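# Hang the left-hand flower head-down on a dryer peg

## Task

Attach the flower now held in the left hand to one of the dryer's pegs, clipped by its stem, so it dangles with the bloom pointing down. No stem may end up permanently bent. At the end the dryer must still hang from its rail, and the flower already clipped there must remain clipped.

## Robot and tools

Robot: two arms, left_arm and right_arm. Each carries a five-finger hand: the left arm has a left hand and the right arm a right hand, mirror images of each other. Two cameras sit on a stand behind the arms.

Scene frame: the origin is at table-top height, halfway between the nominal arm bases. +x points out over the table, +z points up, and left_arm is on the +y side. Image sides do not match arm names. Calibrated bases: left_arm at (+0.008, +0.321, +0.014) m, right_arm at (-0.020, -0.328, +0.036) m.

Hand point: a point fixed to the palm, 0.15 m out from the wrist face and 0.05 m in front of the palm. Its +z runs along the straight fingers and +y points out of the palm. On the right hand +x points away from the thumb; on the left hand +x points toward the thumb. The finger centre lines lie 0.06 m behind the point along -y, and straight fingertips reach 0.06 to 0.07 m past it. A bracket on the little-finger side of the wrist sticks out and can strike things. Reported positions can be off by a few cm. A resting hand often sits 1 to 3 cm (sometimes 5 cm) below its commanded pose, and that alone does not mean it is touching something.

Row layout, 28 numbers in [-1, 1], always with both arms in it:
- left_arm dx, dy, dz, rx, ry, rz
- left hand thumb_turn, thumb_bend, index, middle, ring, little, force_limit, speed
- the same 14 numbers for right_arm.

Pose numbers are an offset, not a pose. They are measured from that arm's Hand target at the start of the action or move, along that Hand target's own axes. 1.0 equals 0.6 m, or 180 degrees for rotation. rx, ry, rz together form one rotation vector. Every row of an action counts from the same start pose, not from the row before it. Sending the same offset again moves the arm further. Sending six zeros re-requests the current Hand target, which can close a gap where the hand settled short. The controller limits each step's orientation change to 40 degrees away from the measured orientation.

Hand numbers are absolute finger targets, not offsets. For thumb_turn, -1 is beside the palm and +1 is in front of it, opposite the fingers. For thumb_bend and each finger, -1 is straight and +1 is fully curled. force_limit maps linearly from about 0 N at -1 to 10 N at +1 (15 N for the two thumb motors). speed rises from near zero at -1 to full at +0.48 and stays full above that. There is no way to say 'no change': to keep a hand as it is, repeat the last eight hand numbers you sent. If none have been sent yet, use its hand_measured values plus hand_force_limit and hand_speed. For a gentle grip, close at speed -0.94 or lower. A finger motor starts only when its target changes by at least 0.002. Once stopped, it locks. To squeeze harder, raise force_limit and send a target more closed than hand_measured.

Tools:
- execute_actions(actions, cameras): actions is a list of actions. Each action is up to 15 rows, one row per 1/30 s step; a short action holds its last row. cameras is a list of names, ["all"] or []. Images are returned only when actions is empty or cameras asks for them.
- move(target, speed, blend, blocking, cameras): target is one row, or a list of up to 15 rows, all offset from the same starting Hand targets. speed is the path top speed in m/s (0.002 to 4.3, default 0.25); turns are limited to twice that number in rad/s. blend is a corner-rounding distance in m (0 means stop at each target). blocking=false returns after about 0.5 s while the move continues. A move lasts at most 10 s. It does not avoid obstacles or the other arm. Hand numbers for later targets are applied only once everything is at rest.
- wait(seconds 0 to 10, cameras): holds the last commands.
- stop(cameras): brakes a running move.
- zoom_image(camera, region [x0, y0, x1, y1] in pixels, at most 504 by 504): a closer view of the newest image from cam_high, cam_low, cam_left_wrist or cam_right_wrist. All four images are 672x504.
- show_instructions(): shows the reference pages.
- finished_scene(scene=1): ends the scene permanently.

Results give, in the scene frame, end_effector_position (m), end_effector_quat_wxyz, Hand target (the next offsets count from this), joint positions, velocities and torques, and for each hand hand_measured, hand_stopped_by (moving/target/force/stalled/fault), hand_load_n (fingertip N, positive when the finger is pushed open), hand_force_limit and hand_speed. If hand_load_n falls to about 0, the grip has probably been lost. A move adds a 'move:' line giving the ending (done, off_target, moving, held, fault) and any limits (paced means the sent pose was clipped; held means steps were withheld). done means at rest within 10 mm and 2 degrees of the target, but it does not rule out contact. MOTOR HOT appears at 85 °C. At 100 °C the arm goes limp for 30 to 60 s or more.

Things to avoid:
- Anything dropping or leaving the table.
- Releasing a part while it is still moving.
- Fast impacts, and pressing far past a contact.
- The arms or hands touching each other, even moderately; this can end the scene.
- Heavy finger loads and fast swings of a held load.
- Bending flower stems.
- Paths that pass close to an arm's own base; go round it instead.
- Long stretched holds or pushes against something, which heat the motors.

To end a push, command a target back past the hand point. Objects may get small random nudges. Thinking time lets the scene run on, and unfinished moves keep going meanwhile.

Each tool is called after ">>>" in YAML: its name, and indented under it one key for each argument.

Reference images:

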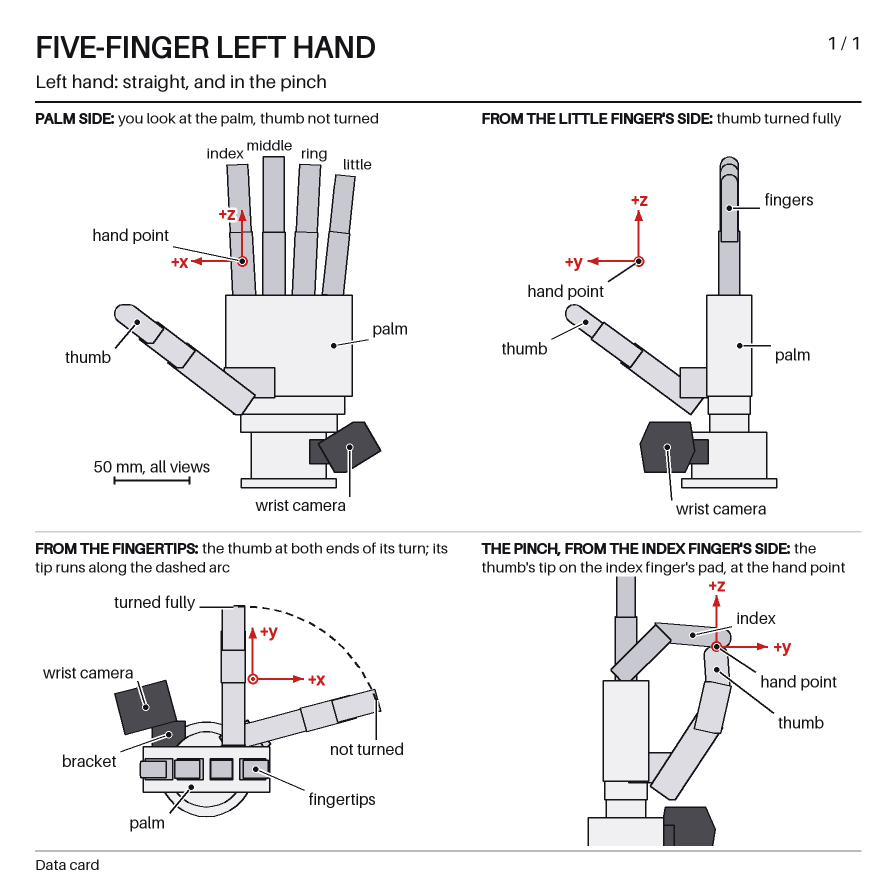

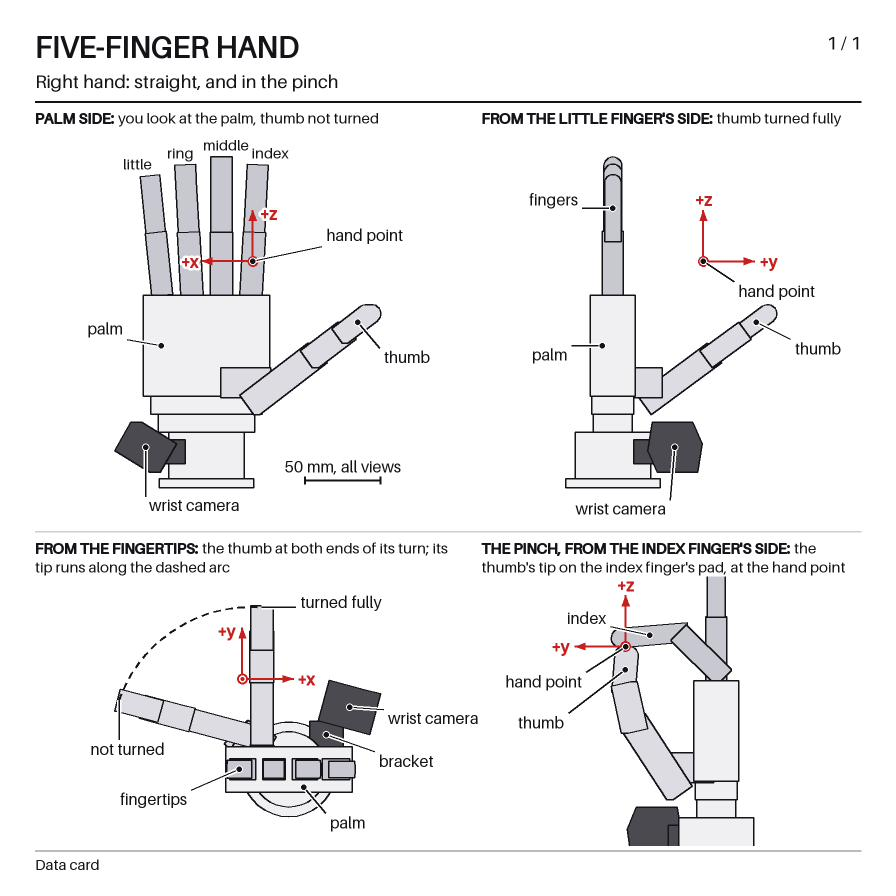

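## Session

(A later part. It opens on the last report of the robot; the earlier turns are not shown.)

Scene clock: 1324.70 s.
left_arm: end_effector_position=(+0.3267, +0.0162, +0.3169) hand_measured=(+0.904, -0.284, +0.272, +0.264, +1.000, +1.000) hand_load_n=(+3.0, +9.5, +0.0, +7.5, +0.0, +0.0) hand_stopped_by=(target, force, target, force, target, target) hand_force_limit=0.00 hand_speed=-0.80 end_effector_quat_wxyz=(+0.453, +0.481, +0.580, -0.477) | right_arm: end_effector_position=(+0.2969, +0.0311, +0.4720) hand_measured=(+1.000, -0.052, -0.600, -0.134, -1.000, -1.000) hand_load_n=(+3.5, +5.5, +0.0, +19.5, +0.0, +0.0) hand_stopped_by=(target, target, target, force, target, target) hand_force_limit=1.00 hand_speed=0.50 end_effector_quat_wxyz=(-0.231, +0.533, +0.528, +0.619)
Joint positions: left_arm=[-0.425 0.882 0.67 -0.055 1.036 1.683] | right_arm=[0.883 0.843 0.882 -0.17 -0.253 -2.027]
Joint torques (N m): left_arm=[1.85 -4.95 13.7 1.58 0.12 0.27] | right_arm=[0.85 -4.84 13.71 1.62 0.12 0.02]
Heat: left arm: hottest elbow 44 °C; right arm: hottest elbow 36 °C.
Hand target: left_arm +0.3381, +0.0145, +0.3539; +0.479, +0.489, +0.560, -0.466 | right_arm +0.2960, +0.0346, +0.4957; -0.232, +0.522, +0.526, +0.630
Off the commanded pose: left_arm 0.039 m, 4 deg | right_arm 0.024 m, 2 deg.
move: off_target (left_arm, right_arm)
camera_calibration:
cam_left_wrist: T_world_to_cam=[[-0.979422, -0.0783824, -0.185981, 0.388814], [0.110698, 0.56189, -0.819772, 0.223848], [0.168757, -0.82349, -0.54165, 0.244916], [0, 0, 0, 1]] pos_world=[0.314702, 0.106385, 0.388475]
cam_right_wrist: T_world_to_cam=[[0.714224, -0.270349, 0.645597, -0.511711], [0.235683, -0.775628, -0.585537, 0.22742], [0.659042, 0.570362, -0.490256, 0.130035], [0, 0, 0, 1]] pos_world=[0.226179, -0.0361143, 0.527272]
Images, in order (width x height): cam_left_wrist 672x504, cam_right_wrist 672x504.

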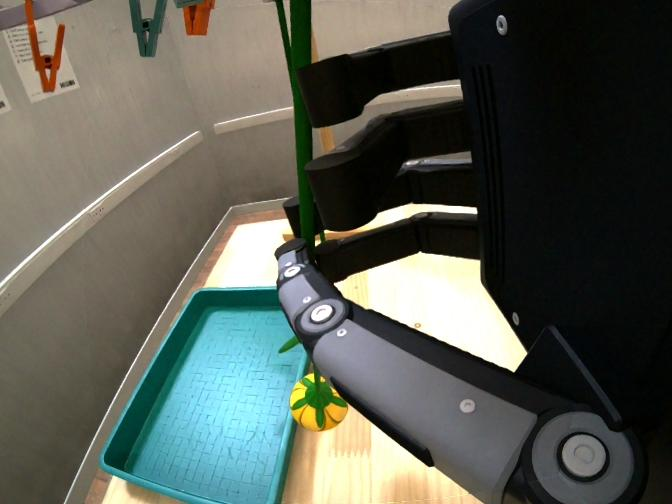

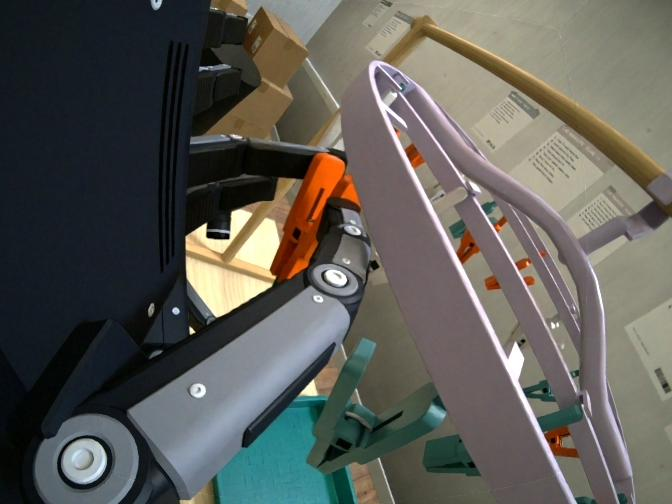

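>>> move:
  target: [-0.01332,-0.0009,-0.0011,0,0,0,0.904,-0.284,0.272,0.264,1,1,0,-0.8,0,0,0,0,0,0,1,-0.05,-0.6,0.26,-1,-1,1,0.5]
  speed: 0.03
  cameras: ["cam_right_wrist","cam_left_wrist"]

>>> zoom_image:
  camera: "cam_right_wrist"
  region: [245, 255, 295, 305]

>>> zoom_image:
  camera: "cam_left_wrist"
  region: [180, 0, 380, 200]

Scene clock: 1328.97 s.
left_arm: end_effector_position=(+0.3268, +0.0165, +0.3181) hand_measured=(+0.904, -0.284, +0.272, +0.264, +1.000, +1.000) hand_load_n=(+3.5, +9.5, +0.0, +7.5, +0.0, +0.0) hand_stopped_by=(target, force, target, force, target, target) hand_force_limit=0.00 hand_speed=-0.80 end_effector_quat_wxyz=(+0.448, +0.479, +0.585, -0.477) | right_arm: end_effector_position=(+0.2968, +0.0312, +0.4720) hand_measured=(+1.000, -0.052, -0.600, -0.134, -1.000, -1.000) hand_load_n=(+3.0, +5.5, +0.0, +19.5, +0.0, +0.0) hand_stopped_by=(target, target, target, force, target, target) hand_force_limit=1.00 hand_speed=0.50 end_effector_quat_wxyz=(-0.231, +0.533, +0.529, +0.619)
Joint positions: left_arm=[-0.425 0.882 0.682 -0.082 1.034 1.683] | right_arm=[0.883 0.843 0.882 -0.17 -0.253 -2.028]
Joint torques (N m): left_arm=[1.79 -5.48 14.13 1.48 0.18 0.26] | right_arm=[1.14 -4.78 13.64 1.57 0.16 0.04]
Heat: left arm: hottest elbow 44 °C; right arm: hottest elbow 36 °C.
Hand target: left_arm +0.3380, +0.0143, +0.3618; +0.479, +0.489, +0.561, -0.466 | right_arm +0.2960, +0.0346, +0.4957; -0.232, +0.522, +0.526, +0.630
Off the commanded pose: left_arm 0.045 m, 5 deg | right_arm 0.024 m, 2 deg.
move: off_target (left_arm, right_arm)
camera_calibration:
cam_left_wrist: T_world_to_cam=[[-0.981612, -0.0792769, -0.173647, 0.385927], [0.0986957, 0.567875, -0.817176, 0.227612], [0.163393, -0.819288, -0.549609, 0.250029], [0, 0, 0, 1]] pos_world=[0.315514, 0.106186, 0.390433]
cam_right_wrist: T_world_to_cam=[[0.71408, -0.269995, 0.645904, -0.511828], [0.236258, -0.775564, -0.58539, 0.227216], [0.658993, 0.570616, -0.490027, 0.129934], [0, 0, 0, 1]] pos_world=[0.226179, -0.0361131, 0.527273]
Images, in order (width x height): cam_left_wrist 672x504, cam_right_wrist 672x504.

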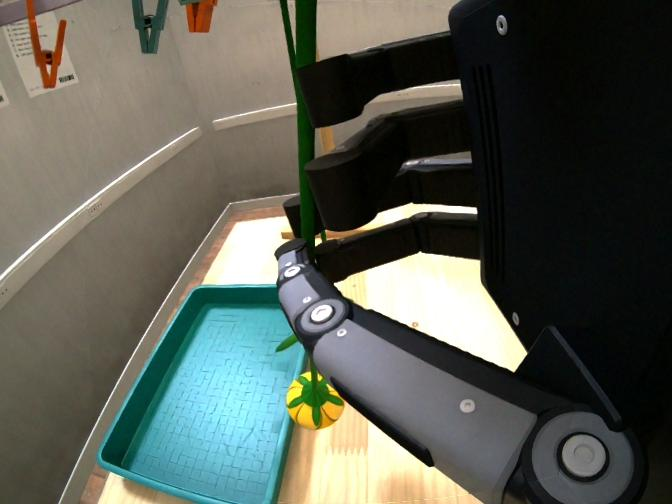

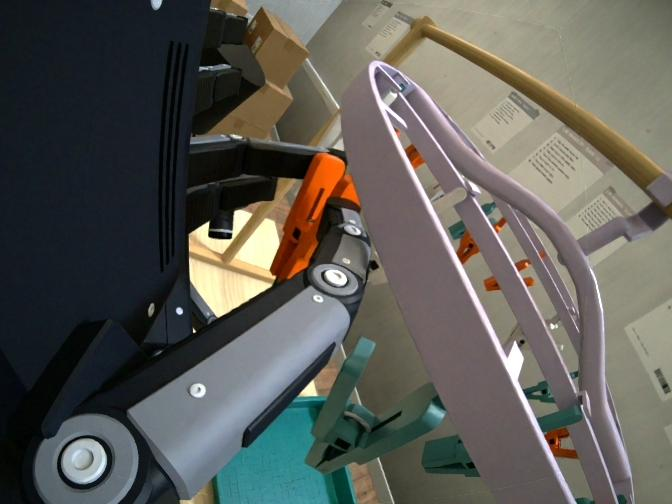

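Scaled by 10.080 from the camera's 672x504 image, which has a finer 960x720 frame.

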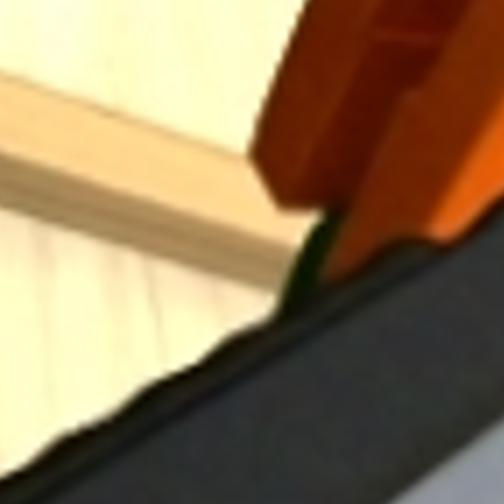

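Scaled by 2.520 from the camera's 672x504 image, which has a finer 960x720 frame.

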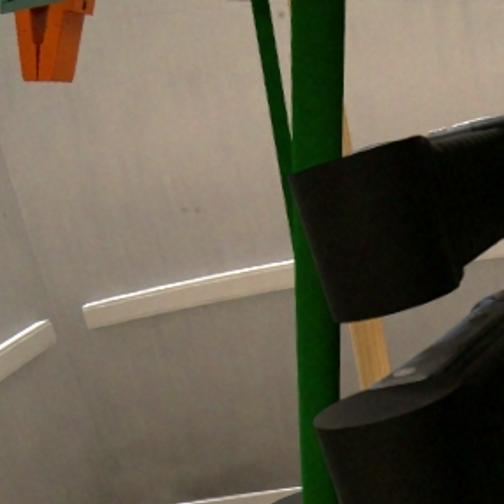

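>>> execute_actions:
  actions:
    - [[0,0,0,0,0,0,0.904,-0.284,0.272,0.264,1,1,0,-0.8,0,0,0,0,0,0,1,-0.05,-0.6,-0.21,-1,-1,1,-0.6]]
  cameras: ["cam_right_wrist","cam_left_wrist"]

>>> zoom_image:
  camera: "cam_right_wrist"
  region: [245, 255, 295, 305]

>>> zoom_image:
  camera: "cam_left_wrist"
  region: [180, 0, 380, 200]

Scene clock: 1330.60 s.
left_arm: end_effector_position=(+0.3292, +0.0153, +0.3281) hand_measured=(+0.904, -0.284, +0.272, +0.264, +1.000, +1.000) hand_load_n=(+3.0, +9.0, +0.0, +7.0, +0.0, +0.0) hand_stopped_by=(target, force, target, force, target, target) hand_force_limit=0.00 hand_speed=-0.80 end_effector_quat_wxyz=(+0.455, +0.481, +0.580, -0.476) | right_arm: end_effector_position=(+0.2971, +0.0309, +0.4720) hand_measured=(+1.000, -0.050, -0.600, -0.210, -1.000, -1.000) hand_load_n=(+0.0, +0.0, +0.0, +0.0, +0.0, +0.0) hand_stopped_by=(target, target, target, target, target, target) hand_force_limit=1.00 hand_speed=-0.60 end_effector_quat_wxyz=(-0.231, +0.533, +0.528, +0.619)
Joint positions: left_arm=[-0.425 0.882 0.699 -0.082 1.034 1.684] | right_arm=[0.883 0.843 0.882 -0.17 -0.251 -2.028]
Joint torques (N m): left_arm=[1.79 -5.13 13 1.59 0.16 0.26] | right_arm=[1.03 -5.01 13.59 1.62 0.1 0.05]
Heat: left arm: hottest elbow 44 °C; right arm: hottest elbow 36 °C.
Hand target: left_arm +0.3380, +0.0143, +0.3618; +0.479, +0.489, +0.561, -0.466 | right_arm +0.2960, +0.0346, +0.4957; -0.232, +0.522, +0.526, +0.630
Off the commanded pose: left_arm 0.035 m, 4 deg | right_arm 0.024 m, 2 deg.
camera_calibration:
cam_left_wrist: T_world_to_cam=[[-0.978809, -0.0805412, -0.188269, 0.393914], [0.111409, 0.561965, -0.819624, 0.232918], [0.171814, -0.82323, -0.541084, 0.2486], [0, 0, 0, 1]] pos_world=[0.316905, 0.10549, 0.399581]
cam_right_wrist: T_world_to_cam=[[0.71348, -0.271227, 0.646051, -0.511916], [0.234858, -0.776128, -0.585206, 0.227309], [0.660142, 0.569264, -0.490053, 0.129632], [0, 0, 0, 1]] pos_world=[0.226281, -0.036219, 0.527273]
Images, in order (width x height): cam_left_wrist 672x504, cam_right_wrist 672x504.

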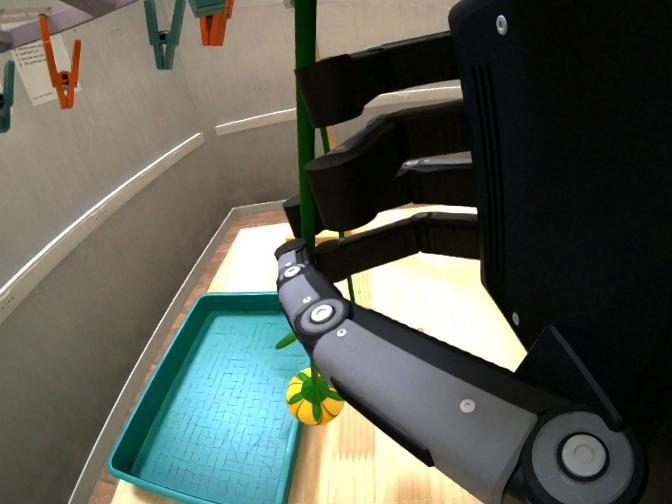

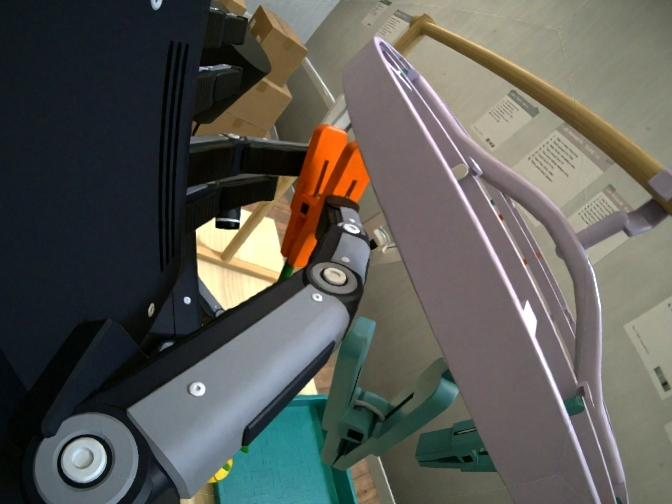

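Scaled by 10.080 from the camera's 672x504 image, which has a finer 960x720 frame.

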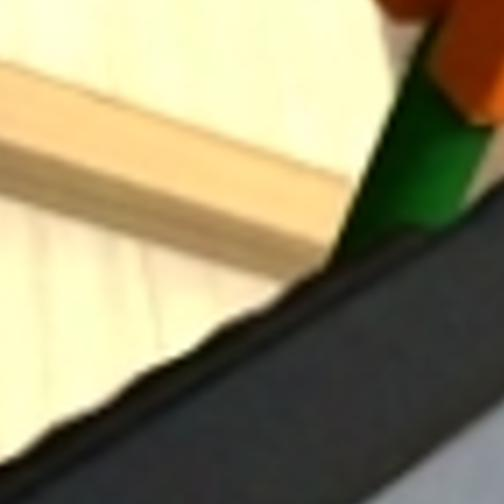

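Scaled by 2.520 from the camera's 672x504 image, which has a finer 960x720 frame.

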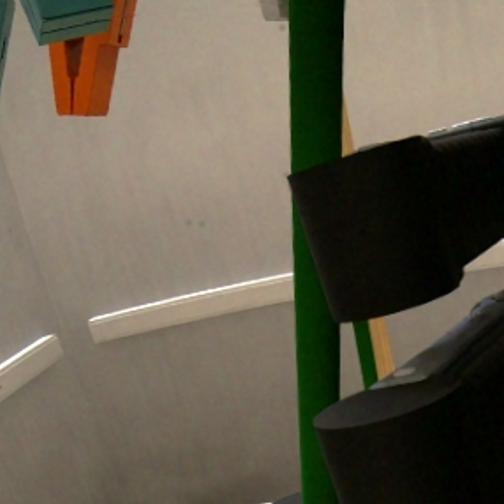

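>>> move:
  target: [0.075,0.0,0.0,0,0,0,0.904,-0.284,0.272,0.264,1,1,0,-0.8,0,0,0,0,0,0,1,-0.05,-0.6,-0.3,-1,-1,1,-0.6]
  speed: 0.06
  cameras: ["cam_right_wrist","cam_left_wrist","cam_high"]

>>> zoom_image:
  camera: "cam_right_wrist"
  region: [220, 120, 380, 280]

>>> zoom_image:
  camera: "cam_left_wrist"
  region: [180, 0, 380, 200]

>>> zoom_image:
  camera: "cam_high"
  region: [420, 60, 540, 180]

Scene clock: 1333.27 s.
left_arm: end_effector_position=(+0.3287, +0.0145, +0.3232) hand_measured=(+0.904, -0.284, +0.272, +0.264, +1.000, +1.000) hand_load_n=(+3.0, +9.0, +0.0, +7.5, +0.0, +0.0) hand_stopped_by=(target, force, target, force, target, target) hand_force_limit=0.00 hand_speed=-0.80 end_effector_quat_wxyz=(+0.475, +0.490, +0.559, -0.471) | right_arm: end_effector_position=(+0.2971, +0.0309, +0.4720) hand_measured=(+1.000, -0.050, -0.600, -0.300, -1.000, -1.000) hand_load_n=(+0.0, +0.0, +0.0, +0.0, +0.0, +0.0) hand_stopped_by=(target, target, target, target, target, target) hand_force_limit=1.00 hand_speed=-0.60 end_effector_quat_wxyz=(-0.231, +0.533, +0.528, +0.619)
Joint positions: left_arm=[-0.425 0.882 0.653 0.019 1.041 1.691] | right_arm=[0.883 0.843 0.882 -0.17 -0.251 -2.028]
Joint torques (N m): left_arm=[2.67 -3.55 8.42 2.4 0.24 0.25] | right_arm=[0.85 -4.78 13.72 1.63 0.09 0.04]
Heat: left arm: hottest elbow 44 °C; right arm: hottest elbow 36 °C.
Hand target: left_arm +0.3352, +0.0188, +0.3171; +0.479, +0.489, +0.561, -0.466 | right_arm +0.2960, +0.0346, +0.4957; -0.232, +0.522, +0.526, +0.630
Off the commanded pose: left_arm 0.010 m, 1 deg | right_arm 0.024 m, 2 deg.
move: off_target (right_arm)
camera_calibration:
cam_left_wrist: T_world_to_cam=[[-0.967581, -0.078575, -0.240026, 0.405375], [0.160964, 0.540496, -0.825805, 0.215462], [0.194621, -0.837669, -0.510326, 0.228125], [0, 0, 0, 1]] pos_world=[0.313154, 0.10649, 0.391649]
cam_right_wrist: T_world_to_cam=[[0.71348, -0.271227, 0.646051, -0.511916], [0.234858, -0.776128, -0.585206, 0.227309], [0.660142, 0.569264, -0.490053, 0.129632], [0, 0, 0, 1]] pos_world=[0.226281, -0.036219, 0.527273]
Images, in order (width x height): cam_high 672x504, cam_left_wrist 672x504, cam_right_wrist 672x504.

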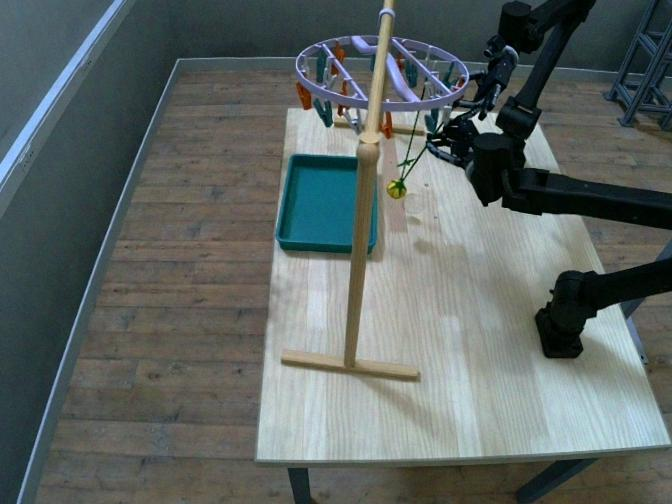

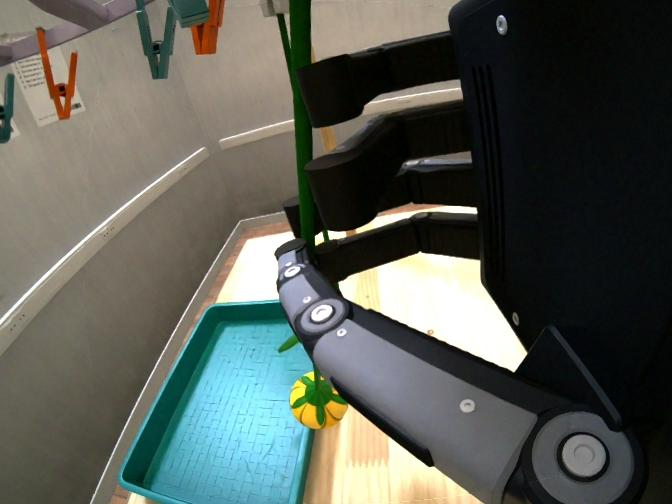

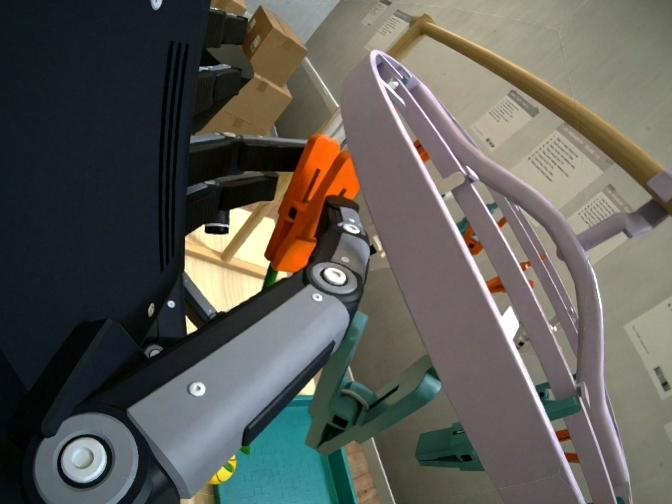

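Scaled by 3.150 from the camera's 672x504 image, which has a finer 960x720 frame.

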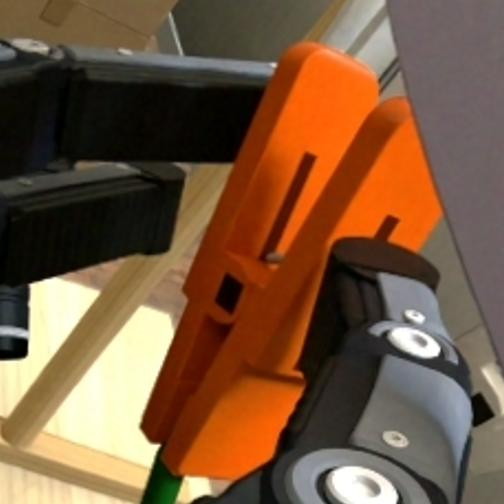

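Scaled by 2.520 from the camera's 672x504 image, which has a finer 960x720 frame.

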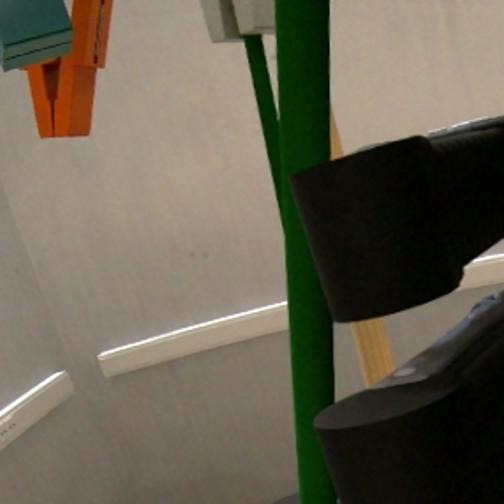

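Scaled by 4.200 from the camera's 672x504 image, which has a finer 960x720 frame.

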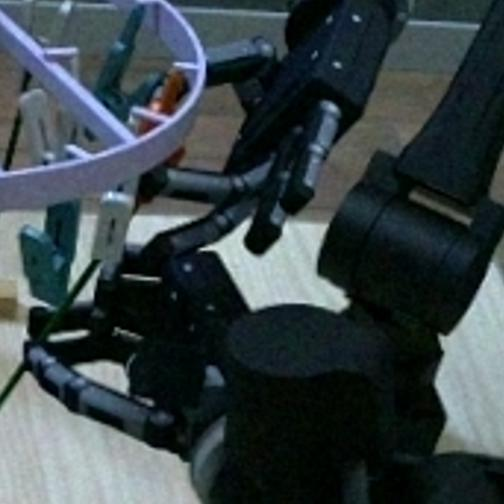

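>>> zoom_image:
  camera: "cam_right_wrist"
  region: [255, 240, 305, 290]

>>> zoom_image:
  camera: "cam_high"
  region: [435, 75, 475, 115]

Scaled by 10.080 from the camera's 672x504 image, which has a finer 960x720 frame.

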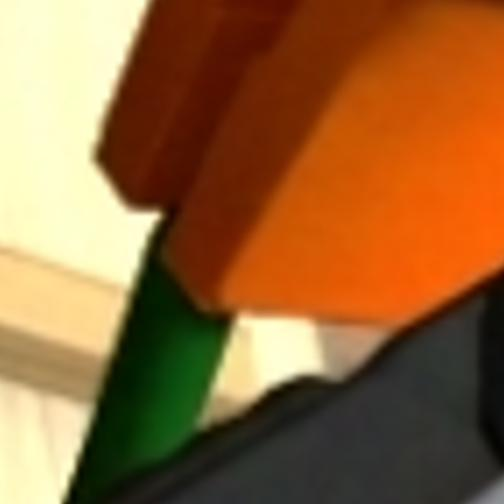

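Scaled by 12.600 from the camera's 672x504 image, which has a finer 960x720 frame.

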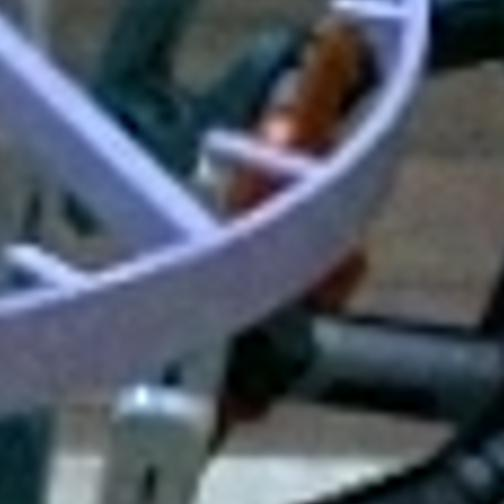

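>>> move:
  target: [0.0133,0.0,0.0,0,0,0,0.904,-0.284,0.272,0.264,1,1,0,-0.8,0,0,0,0,0,0,1,-0.05,-0.6,-0.3,-1,-1,1,-0.6]
  speed: 0.03
  cameras: ["cam_right_wrist","cam_left_wrist"]

>>> zoom_image:
  camera: "cam_right_wrist"
  region: [220, 120, 380, 280]

>>> zoom_image:
  camera: "cam_right_wrist"
  region: [255, 240, 305, 290]

Scene clock: 1337.30 s.
left_arm: end_effector_position=(+0.3279, +0.0151, +0.3166) hand_measured=(+0.904, -0.284, +0.272, +0.264, +1.000, +1.000) hand_load_n=(+3.0, +9.5, +0.0, +7.5, +0.0, +0.0) hand_stopped_by=(target, force, target, force, target, target) hand_force_limit=0.00 hand_speed=-0.80 end_effector_quat_wxyz=(+0.475, +0.490, +0.558, -0.471) | right_arm: end_effector_position=(+0.2971, +0.0309, +0.4720) hand_measured=(+1.000, -0.050, -0.600, -0.300, -1.000, -1.000) hand_load_n=(+0.0, +0.0, +0.5, +0.0, +0.0, +0.0) hand_stopped_by=(target, target, target, target, target, target) hand_force_limit=1.00 hand_speed=-0.60 end_effector_quat_wxyz=(-0.231, +0.533, +0.528, +0.619)
Joint positions: left_arm=[-0.424 0.884 0.635 0.042 1.043 1.691] | right_arm=[0.883 0.843 0.882 -0.17 -0.251 -2.028]
Joint torques (N m): left_arm=[2.73 -3.31 8.31 2.29 0.23 0.25] | right_arm=[0.85 -4.72 13.65 1.61 0.09 0.03]
Heat: left arm: hottest elbow 44 °C; right arm: hottest elbow 36 °C.
Hand target: left_arm +0.3346, +0.0196, +0.3092; +0.479, +0.489, +0.560, -0.466 | right_arm +0.2960, +0.0346, +0.4957; -0.232, +0.522, +0.526, +0.630
Off the commanded pose: left_arm 0.011 m, 1 deg | right_arm 0.024 m, 2 deg.
move: off_target (left_arm, right_arm)
camera_calibration:
cam_left_wrist: T_world_to_cam=[[-0.967107, -0.0782158, -0.242045, 0.403516], [0.163186, 0.539156, -0.826245, 0.209239], [0.195126, -0.838566, -0.508658, 0.224717], [0, 0, 0, 1]] pos_world=[0.312251, 0.107189, 0.384856]
cam_right_wrist: T_world_to_cam=[[0.71348, -0.271227, 0.646051, -0.511916], [0.234858, -0.776128, -0.585206, 0.227309], [0.660142, 0.569264, -0.490053, 0.129632], [0, 0, 0, 1]] pos_world=[0.226281, -0.036219, 0.527273]
Images, in order (width x height): cam_left_wrist 672x504, cam_right_wrist 672x504.

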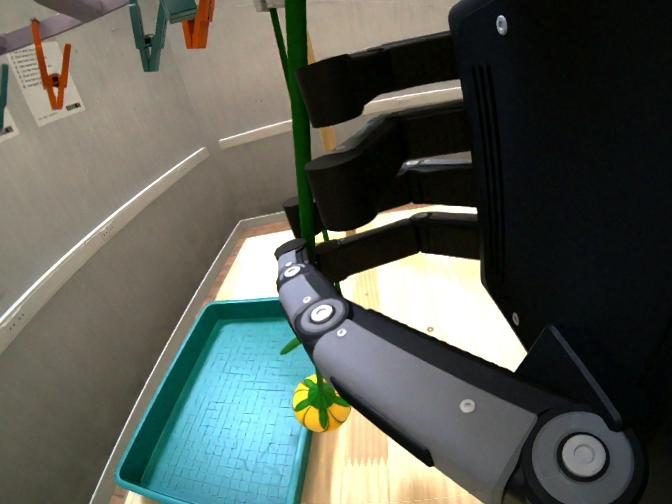

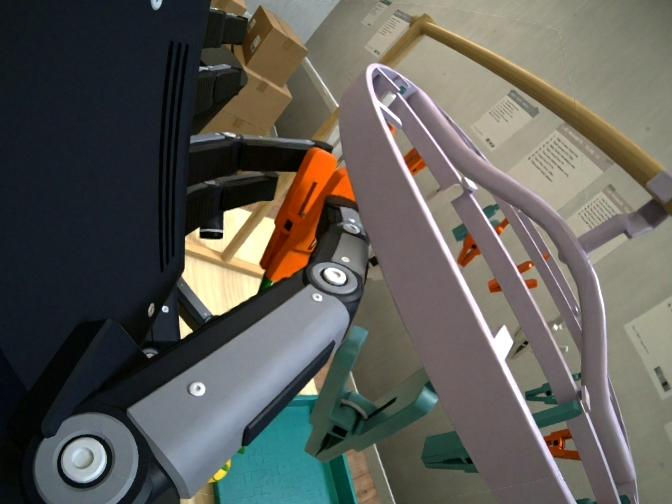

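Scaled by 3.150 from the camera's 672x504 image, which has a finer 960x720 frame.

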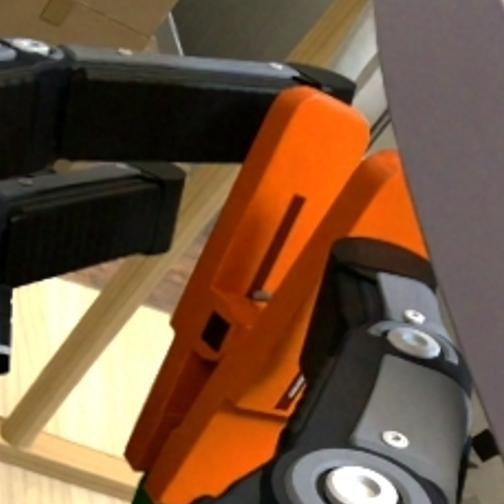

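Scaled by 10.080 from the camera's 672x504 image, which has a finer 960x720 frame.

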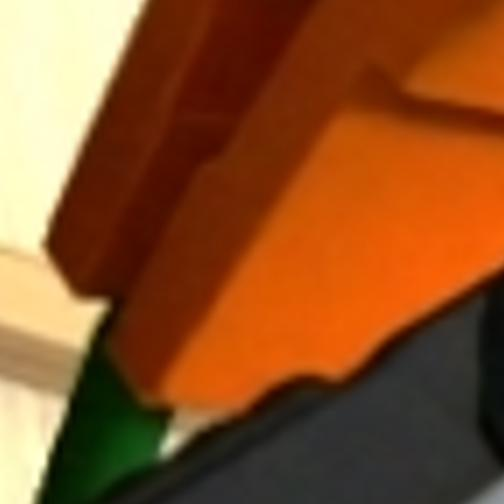

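>>> execute_actions:
  actions:
    - [[0,0,0,0,0,0,0.904,-0.284,0.272,0.264,1,1,0,-0.8,0,0,0,0,0,0,1,-0.05,-0.6,-0.215,-1,-1,1,-0.6]]
  cameras: ["cam_right_wrist"]

>>> zoom_image:
  camera: "cam_right_wrist"
  region: [220, 120, 380, 280]

>>> zoom_image:
  camera: "cam_right_wrist"
  region: [250, 245, 300, 295]

Scene clock: 1339.80 s.
left_arm: end_effector_position=(+0.3281, +0.0151, +0.3164) hand_measured=(+0.904, -0.284, +0.272, +0.264, +1.000, +1.000) hand_load_n=(+2.5, +8.5, +0.5, +7.0, +0.0, +0.0) hand_stopped_by=(target, force, target, force, target, target) hand_force_limit=0.00 hand_speed=-0.80 end_effector_quat_wxyz=(+0.475, +0.490, +0.558, -0.471) | right_arm: end_effector_position=(+0.2971, +0.0309, +0.4720) hand_measured=(+1.000, -0.050, -0.600, -0.216, -1.000, -1.000) hand_load_n=(+0.0, +0.0, +0.0, +0.0, +0.0, +0.0) hand_stopped_by=(target, target, target, target, target, target) hand_force_limit=1.00 hand_speed=-0.60 end_effector_quat_wxyz=(-0.230, +0.533, +0.528, +0.619)
Joint positions: left_arm=[-0.424 0.885 0.635 0.042 1.043 1.691] | right_arm=[0.883 0.843 0.882 -0.17 -0.251 -2.028]
Joint torques (N m): left_arm=[2.67 -3.37 8.31 2.33 0.22 0.25] | right_arm=[1.08 -4.89 13.71 1.61 0.06 0.05]
Heat: left arm: hottest elbow 44 °C; right arm: hottest elbow 36 °C.
Hand target: left_arm +0.3347, +0.0197, +0.3092; +0.479, +0.489, +0.561, -0.466 | right_arm +0.2960, +0.0346, +0.4958; -0.232, +0.522, +0.526, +0.630
Off the commanded pose: left_arm 0.011 m, 1 deg | right_arm 0.024 m, 2 deg.
camera_calibration:
cam_right_wrist: T_world_to_cam=[[0.713153, -0.271327, 0.64637, -0.512015], [0.234812, -0.776333, -0.584954, 0.227179], [0.660512, 0.568937, -0.489934, 0.129475], [0, 0, 0, 1]] pos_world=[0.226282, -0.0362202, 0.527274]
Images, in order (width x height): cam_right_wrist 672x504.

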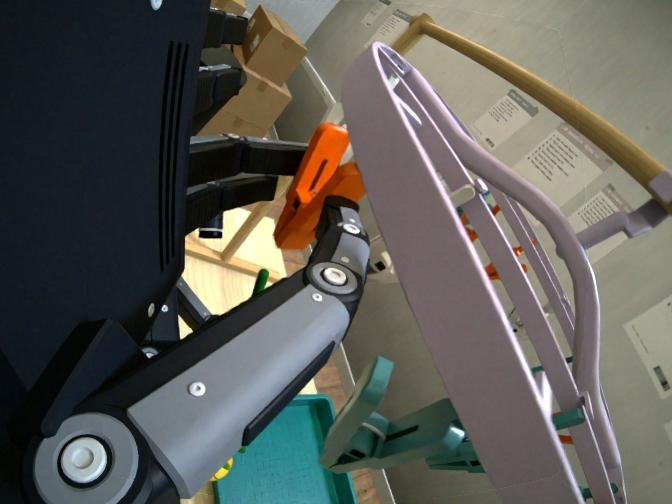

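Scaled by 3.150 from the camera's 672x504 image, which has a finer 960x720 frame.

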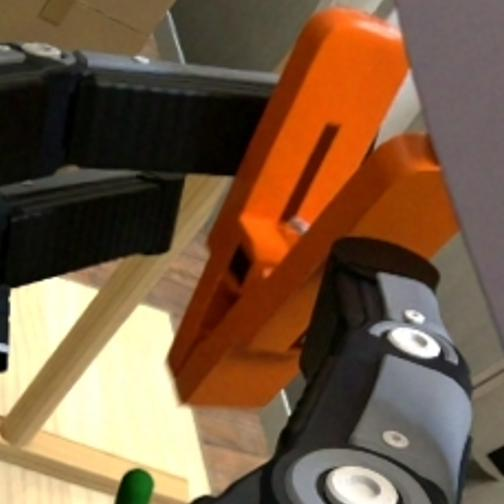

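Scaled by 10.080 from the camera's 672x504 image, which has a finer 960x720 frame.

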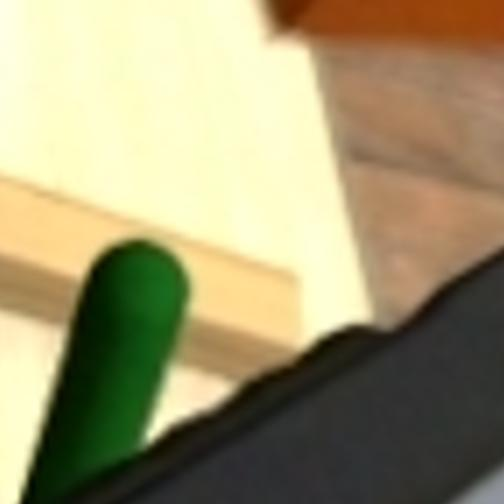

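>>> wait:
  seconds: 0.5
  cameras: ["cam_right_wrist","cam_left_wrist","cam_high","cam_low"]

>>> zoom_image:
  camera: "cam_low"
  region: [300, 80, 440, 220]

>>> zoom_image:
  camera: "cam_right_wrist"
  region: [240, 120, 400, 280]

Scene clock: 1342.30 s.
left_arm: end_effector_position=(+0.3281, +0.0151, +0.3164) hand_measured=(+0.904, -0.284, +0.272, +0.264, +1.000, +1.000) hand_load_n=(+2.5, +9.0, +0.0, +7.0, +0.0, +0.0) hand_stopped_by=(target, force, target, force, target, target) hand_force_limit=0.00 hand_speed=-0.80 end_effector_quat_wxyz=(+0.475, +0.490, +0.558, -0.471) | right_arm: end_effector_position=(+0.2971, +0.0309, +0.4720) hand_measured=(+1.000, -0.050, -0.600, -0.216, -1.000, -1.000) hand_load_n=(+0.0, +0.0, +0.0, +0.0, +0.0, +0.0) hand_stopped_by=(target, target, target, target, target, target) hand_force_limit=1.00 hand_speed=-0.60 end_effector_quat_wxyz=(-0.230, +0.533, +0.528, +0.619)
Joint positions: left_arm=[-0.424 0.885 0.635 0.042 1.043 1.691] | right_arm=[0.883 0.843 0.882 -0.17 -0.251 -2.028]
Joint torques (N m): left_arm=[2.73 -3.37 8.31 2.33 0.22 0.25] | right_arm=[0.91 -4.84 13.64 1.63 0.04 0.04]
Heat: left arm: hottest elbow 44 °C; right arm: hottest elbow 36 °C.
Hand target: left_arm +0.3347, +0.0197, +0.3092; +0.479, +0.489, +0.561, -0.466 | right_arm +0.2960, +0.0346, +0.4958; -0.232, +0.522, +0.526, +0.630
Off the commanded pose: left_arm 0.011 m, 1 deg | right_arm 0.024 m, 2 deg.
wait: 0.50 s; at rest from the start
camera_calibration:
cam_left_wrist: T_world_to_cam=[[-0.967107, -0.0781806, -0.242057, 0.403694], [0.163198, 0.539225, -0.826198, 0.20904], [0.195116, -0.838525, -0.508729, 0.224737], [0, 0, 0, 1]] pos_world=[0.312451, 0.107289, 0.384756]
cam_right_wrist: T_world_to_cam=[[0.713153, -0.271327, 0.64637, -0.512015], [0.234812, -0.776333, -0.584954, 0.227179], [0.660512, 0.568937, -0.489934, 0.129475], [0, 0, 0, 1]] pos_world=[0.226282, -0.0362202, 0.527274]

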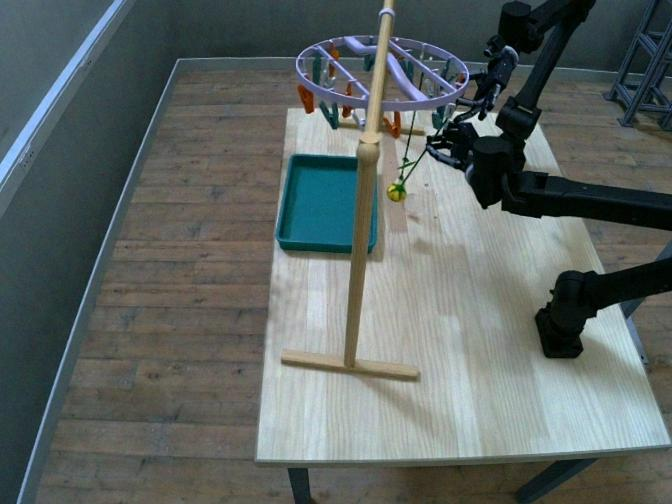

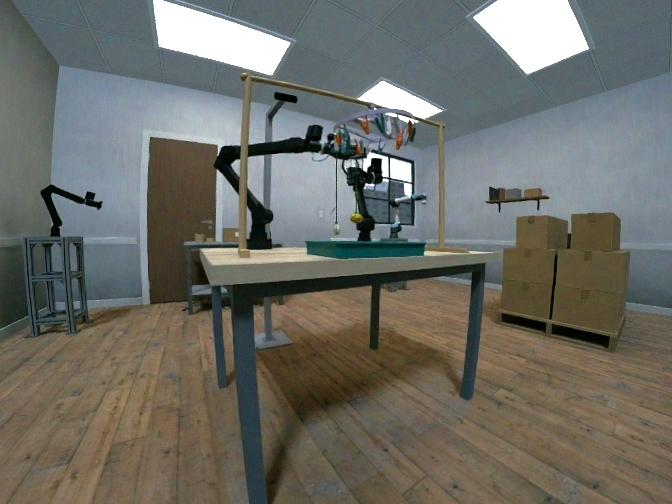

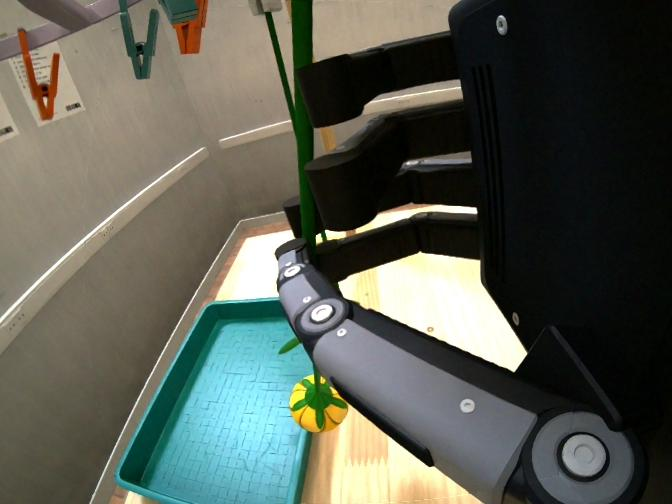

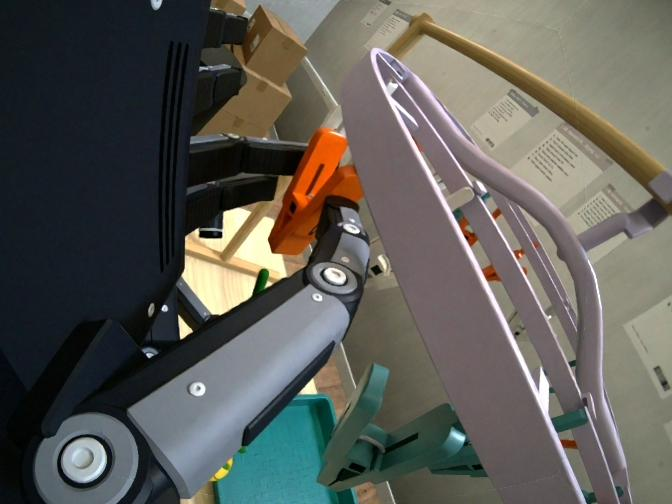

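Scaled by 3.600 from the camera's 672x504 image, which has a finer 960x720 frame.

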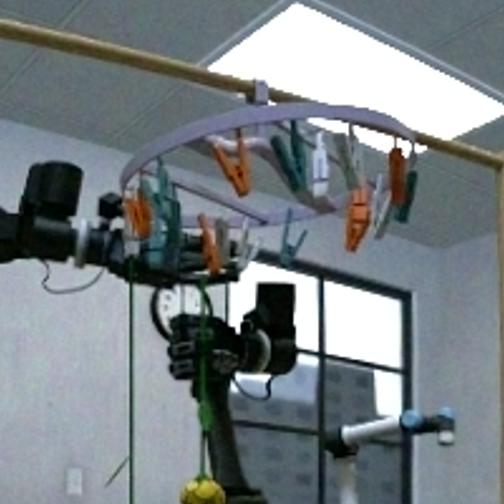

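Scaled by 3.150 from the camera's 672x504 image, which has a finer 960x720 frame.

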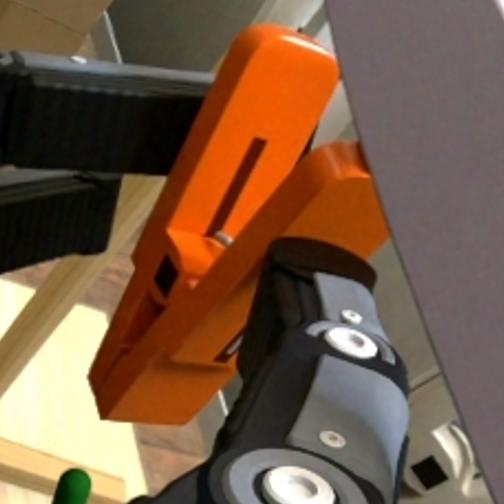

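>>> wait:
  seconds: 1.5
  cameras: ["cam_right_wrist","cam_high"]

>>> zoom_image:
  camera: "cam_high"
  region: [290, 20, 490, 220]

>>> zoom_image:
  camera: "cam_right_wrist"
  region: [240, 120, 400, 280]

Scene clock: 1344.83 s.
left_arm: end_effector_position=(+0.3281, +0.0151, +0.3164) hand_measured=(+0.904, -0.284, +0.272, +0.264, +1.000, +1.000) hand_load_n=(+2.5, +9.0, +0.5, +7.0, +0.0, +0.0) hand_stopped_by=(target, force, target, force, target, target) hand_force_limit=0.00 hand_speed=-0.80 end_effector_quat_wxyz=(+0.475, +0.490, +0.558, -0.471) | right_arm: end_effector_position=(+0.2971, +0.0309, +0.4720) hand_measured=(+1.000, -0.050, -0.600, -0.216, -1.000, -1.000) hand_load_n=(+0.0, +0.5, +0.0, +0.0, +0.0, +0.0) hand_stopped_by=(target, target, target, target, target, target) hand_force_limit=1.00 hand_speed=-0.60 end_effector_quat_wxyz=(-0.230, +0.533, +0.528, +0.619)
Joint positions: left_arm=[-0.424 0.885 0.635 0.042 1.043 1.691] | right_arm=[0.883 0.843 0.882 -0.17 -0.251 -2.028]
Joint torques (N m): left_arm=[2.67 -3.37 8.31 2.33 0.22 0.25] | right_arm=[0.91 -4.78 13.63 1.66 0.07 0.04]
Heat: left arm: hottest elbow 44 °C; right arm: hottest elbow 36 °C.
Hand target: left_arm +0.3347, +0.0197, +0.3092; +0.479, +0.489, +0.561, -0.466 | right_arm +0.2960, +0.0346, +0.4958; -0.232, +0.522, +0.526, +0.630
Off the commanded pose: left_arm 0.011 m, 1 deg | right_arm 0.024 m, 2 deg.
wait: 1.50 s; at rest from the start
camera_calibration:
cam_right_wrist: T_world_to_cam=[[0.713153, -0.271327, 0.64637, -0.512015], [0.234812, -0.776333, -0.584954, 0.227179], [0.660512, 0.568937, -0.489934, 0.129475], [0, 0, 0, 1]] pos_world=[0.226282, -0.0362202, 0.527274]
Images, in order (width x height): cam_high 672x504, cam_right_wrist 672x504.

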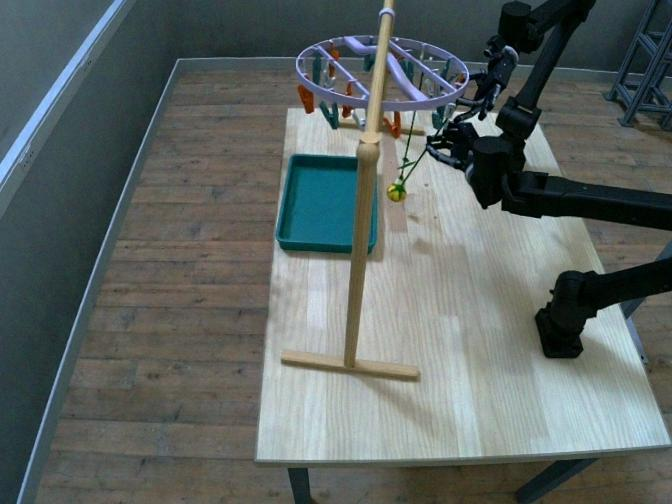

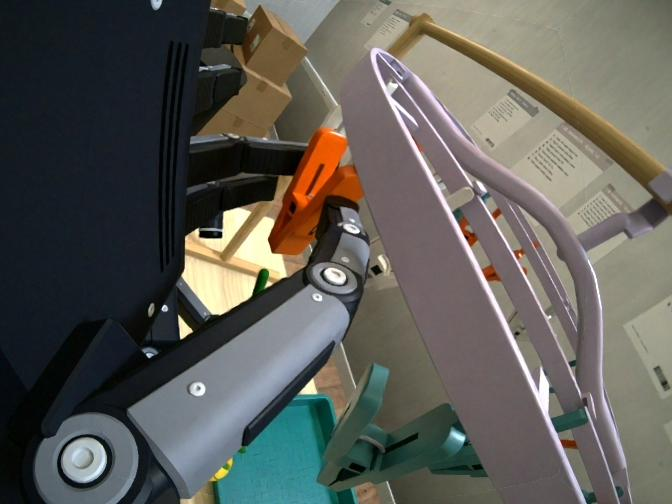

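Scaled by 2.520 from the camera's 672x504 image, which has a finer 960x720 frame.

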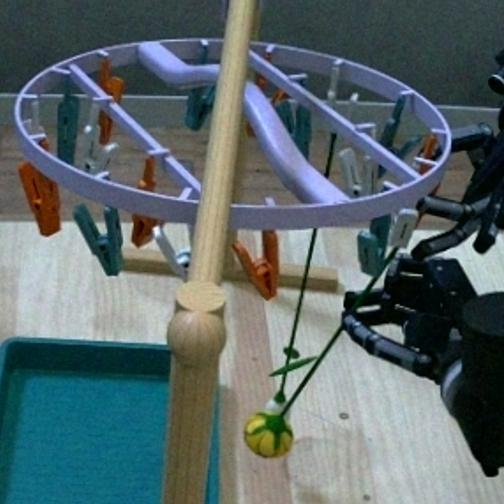

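Scaled by 3.150 from the camera's 672x504 image, which has a finer 960x720 frame.

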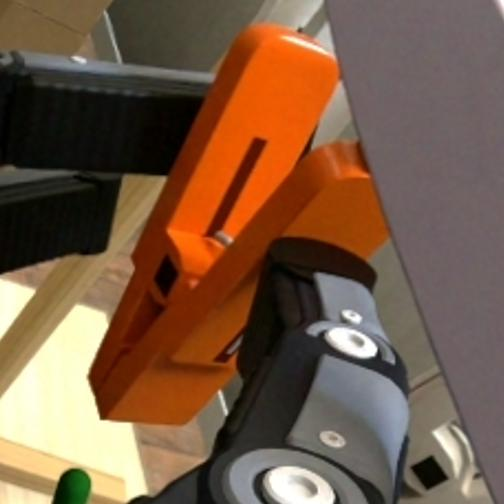

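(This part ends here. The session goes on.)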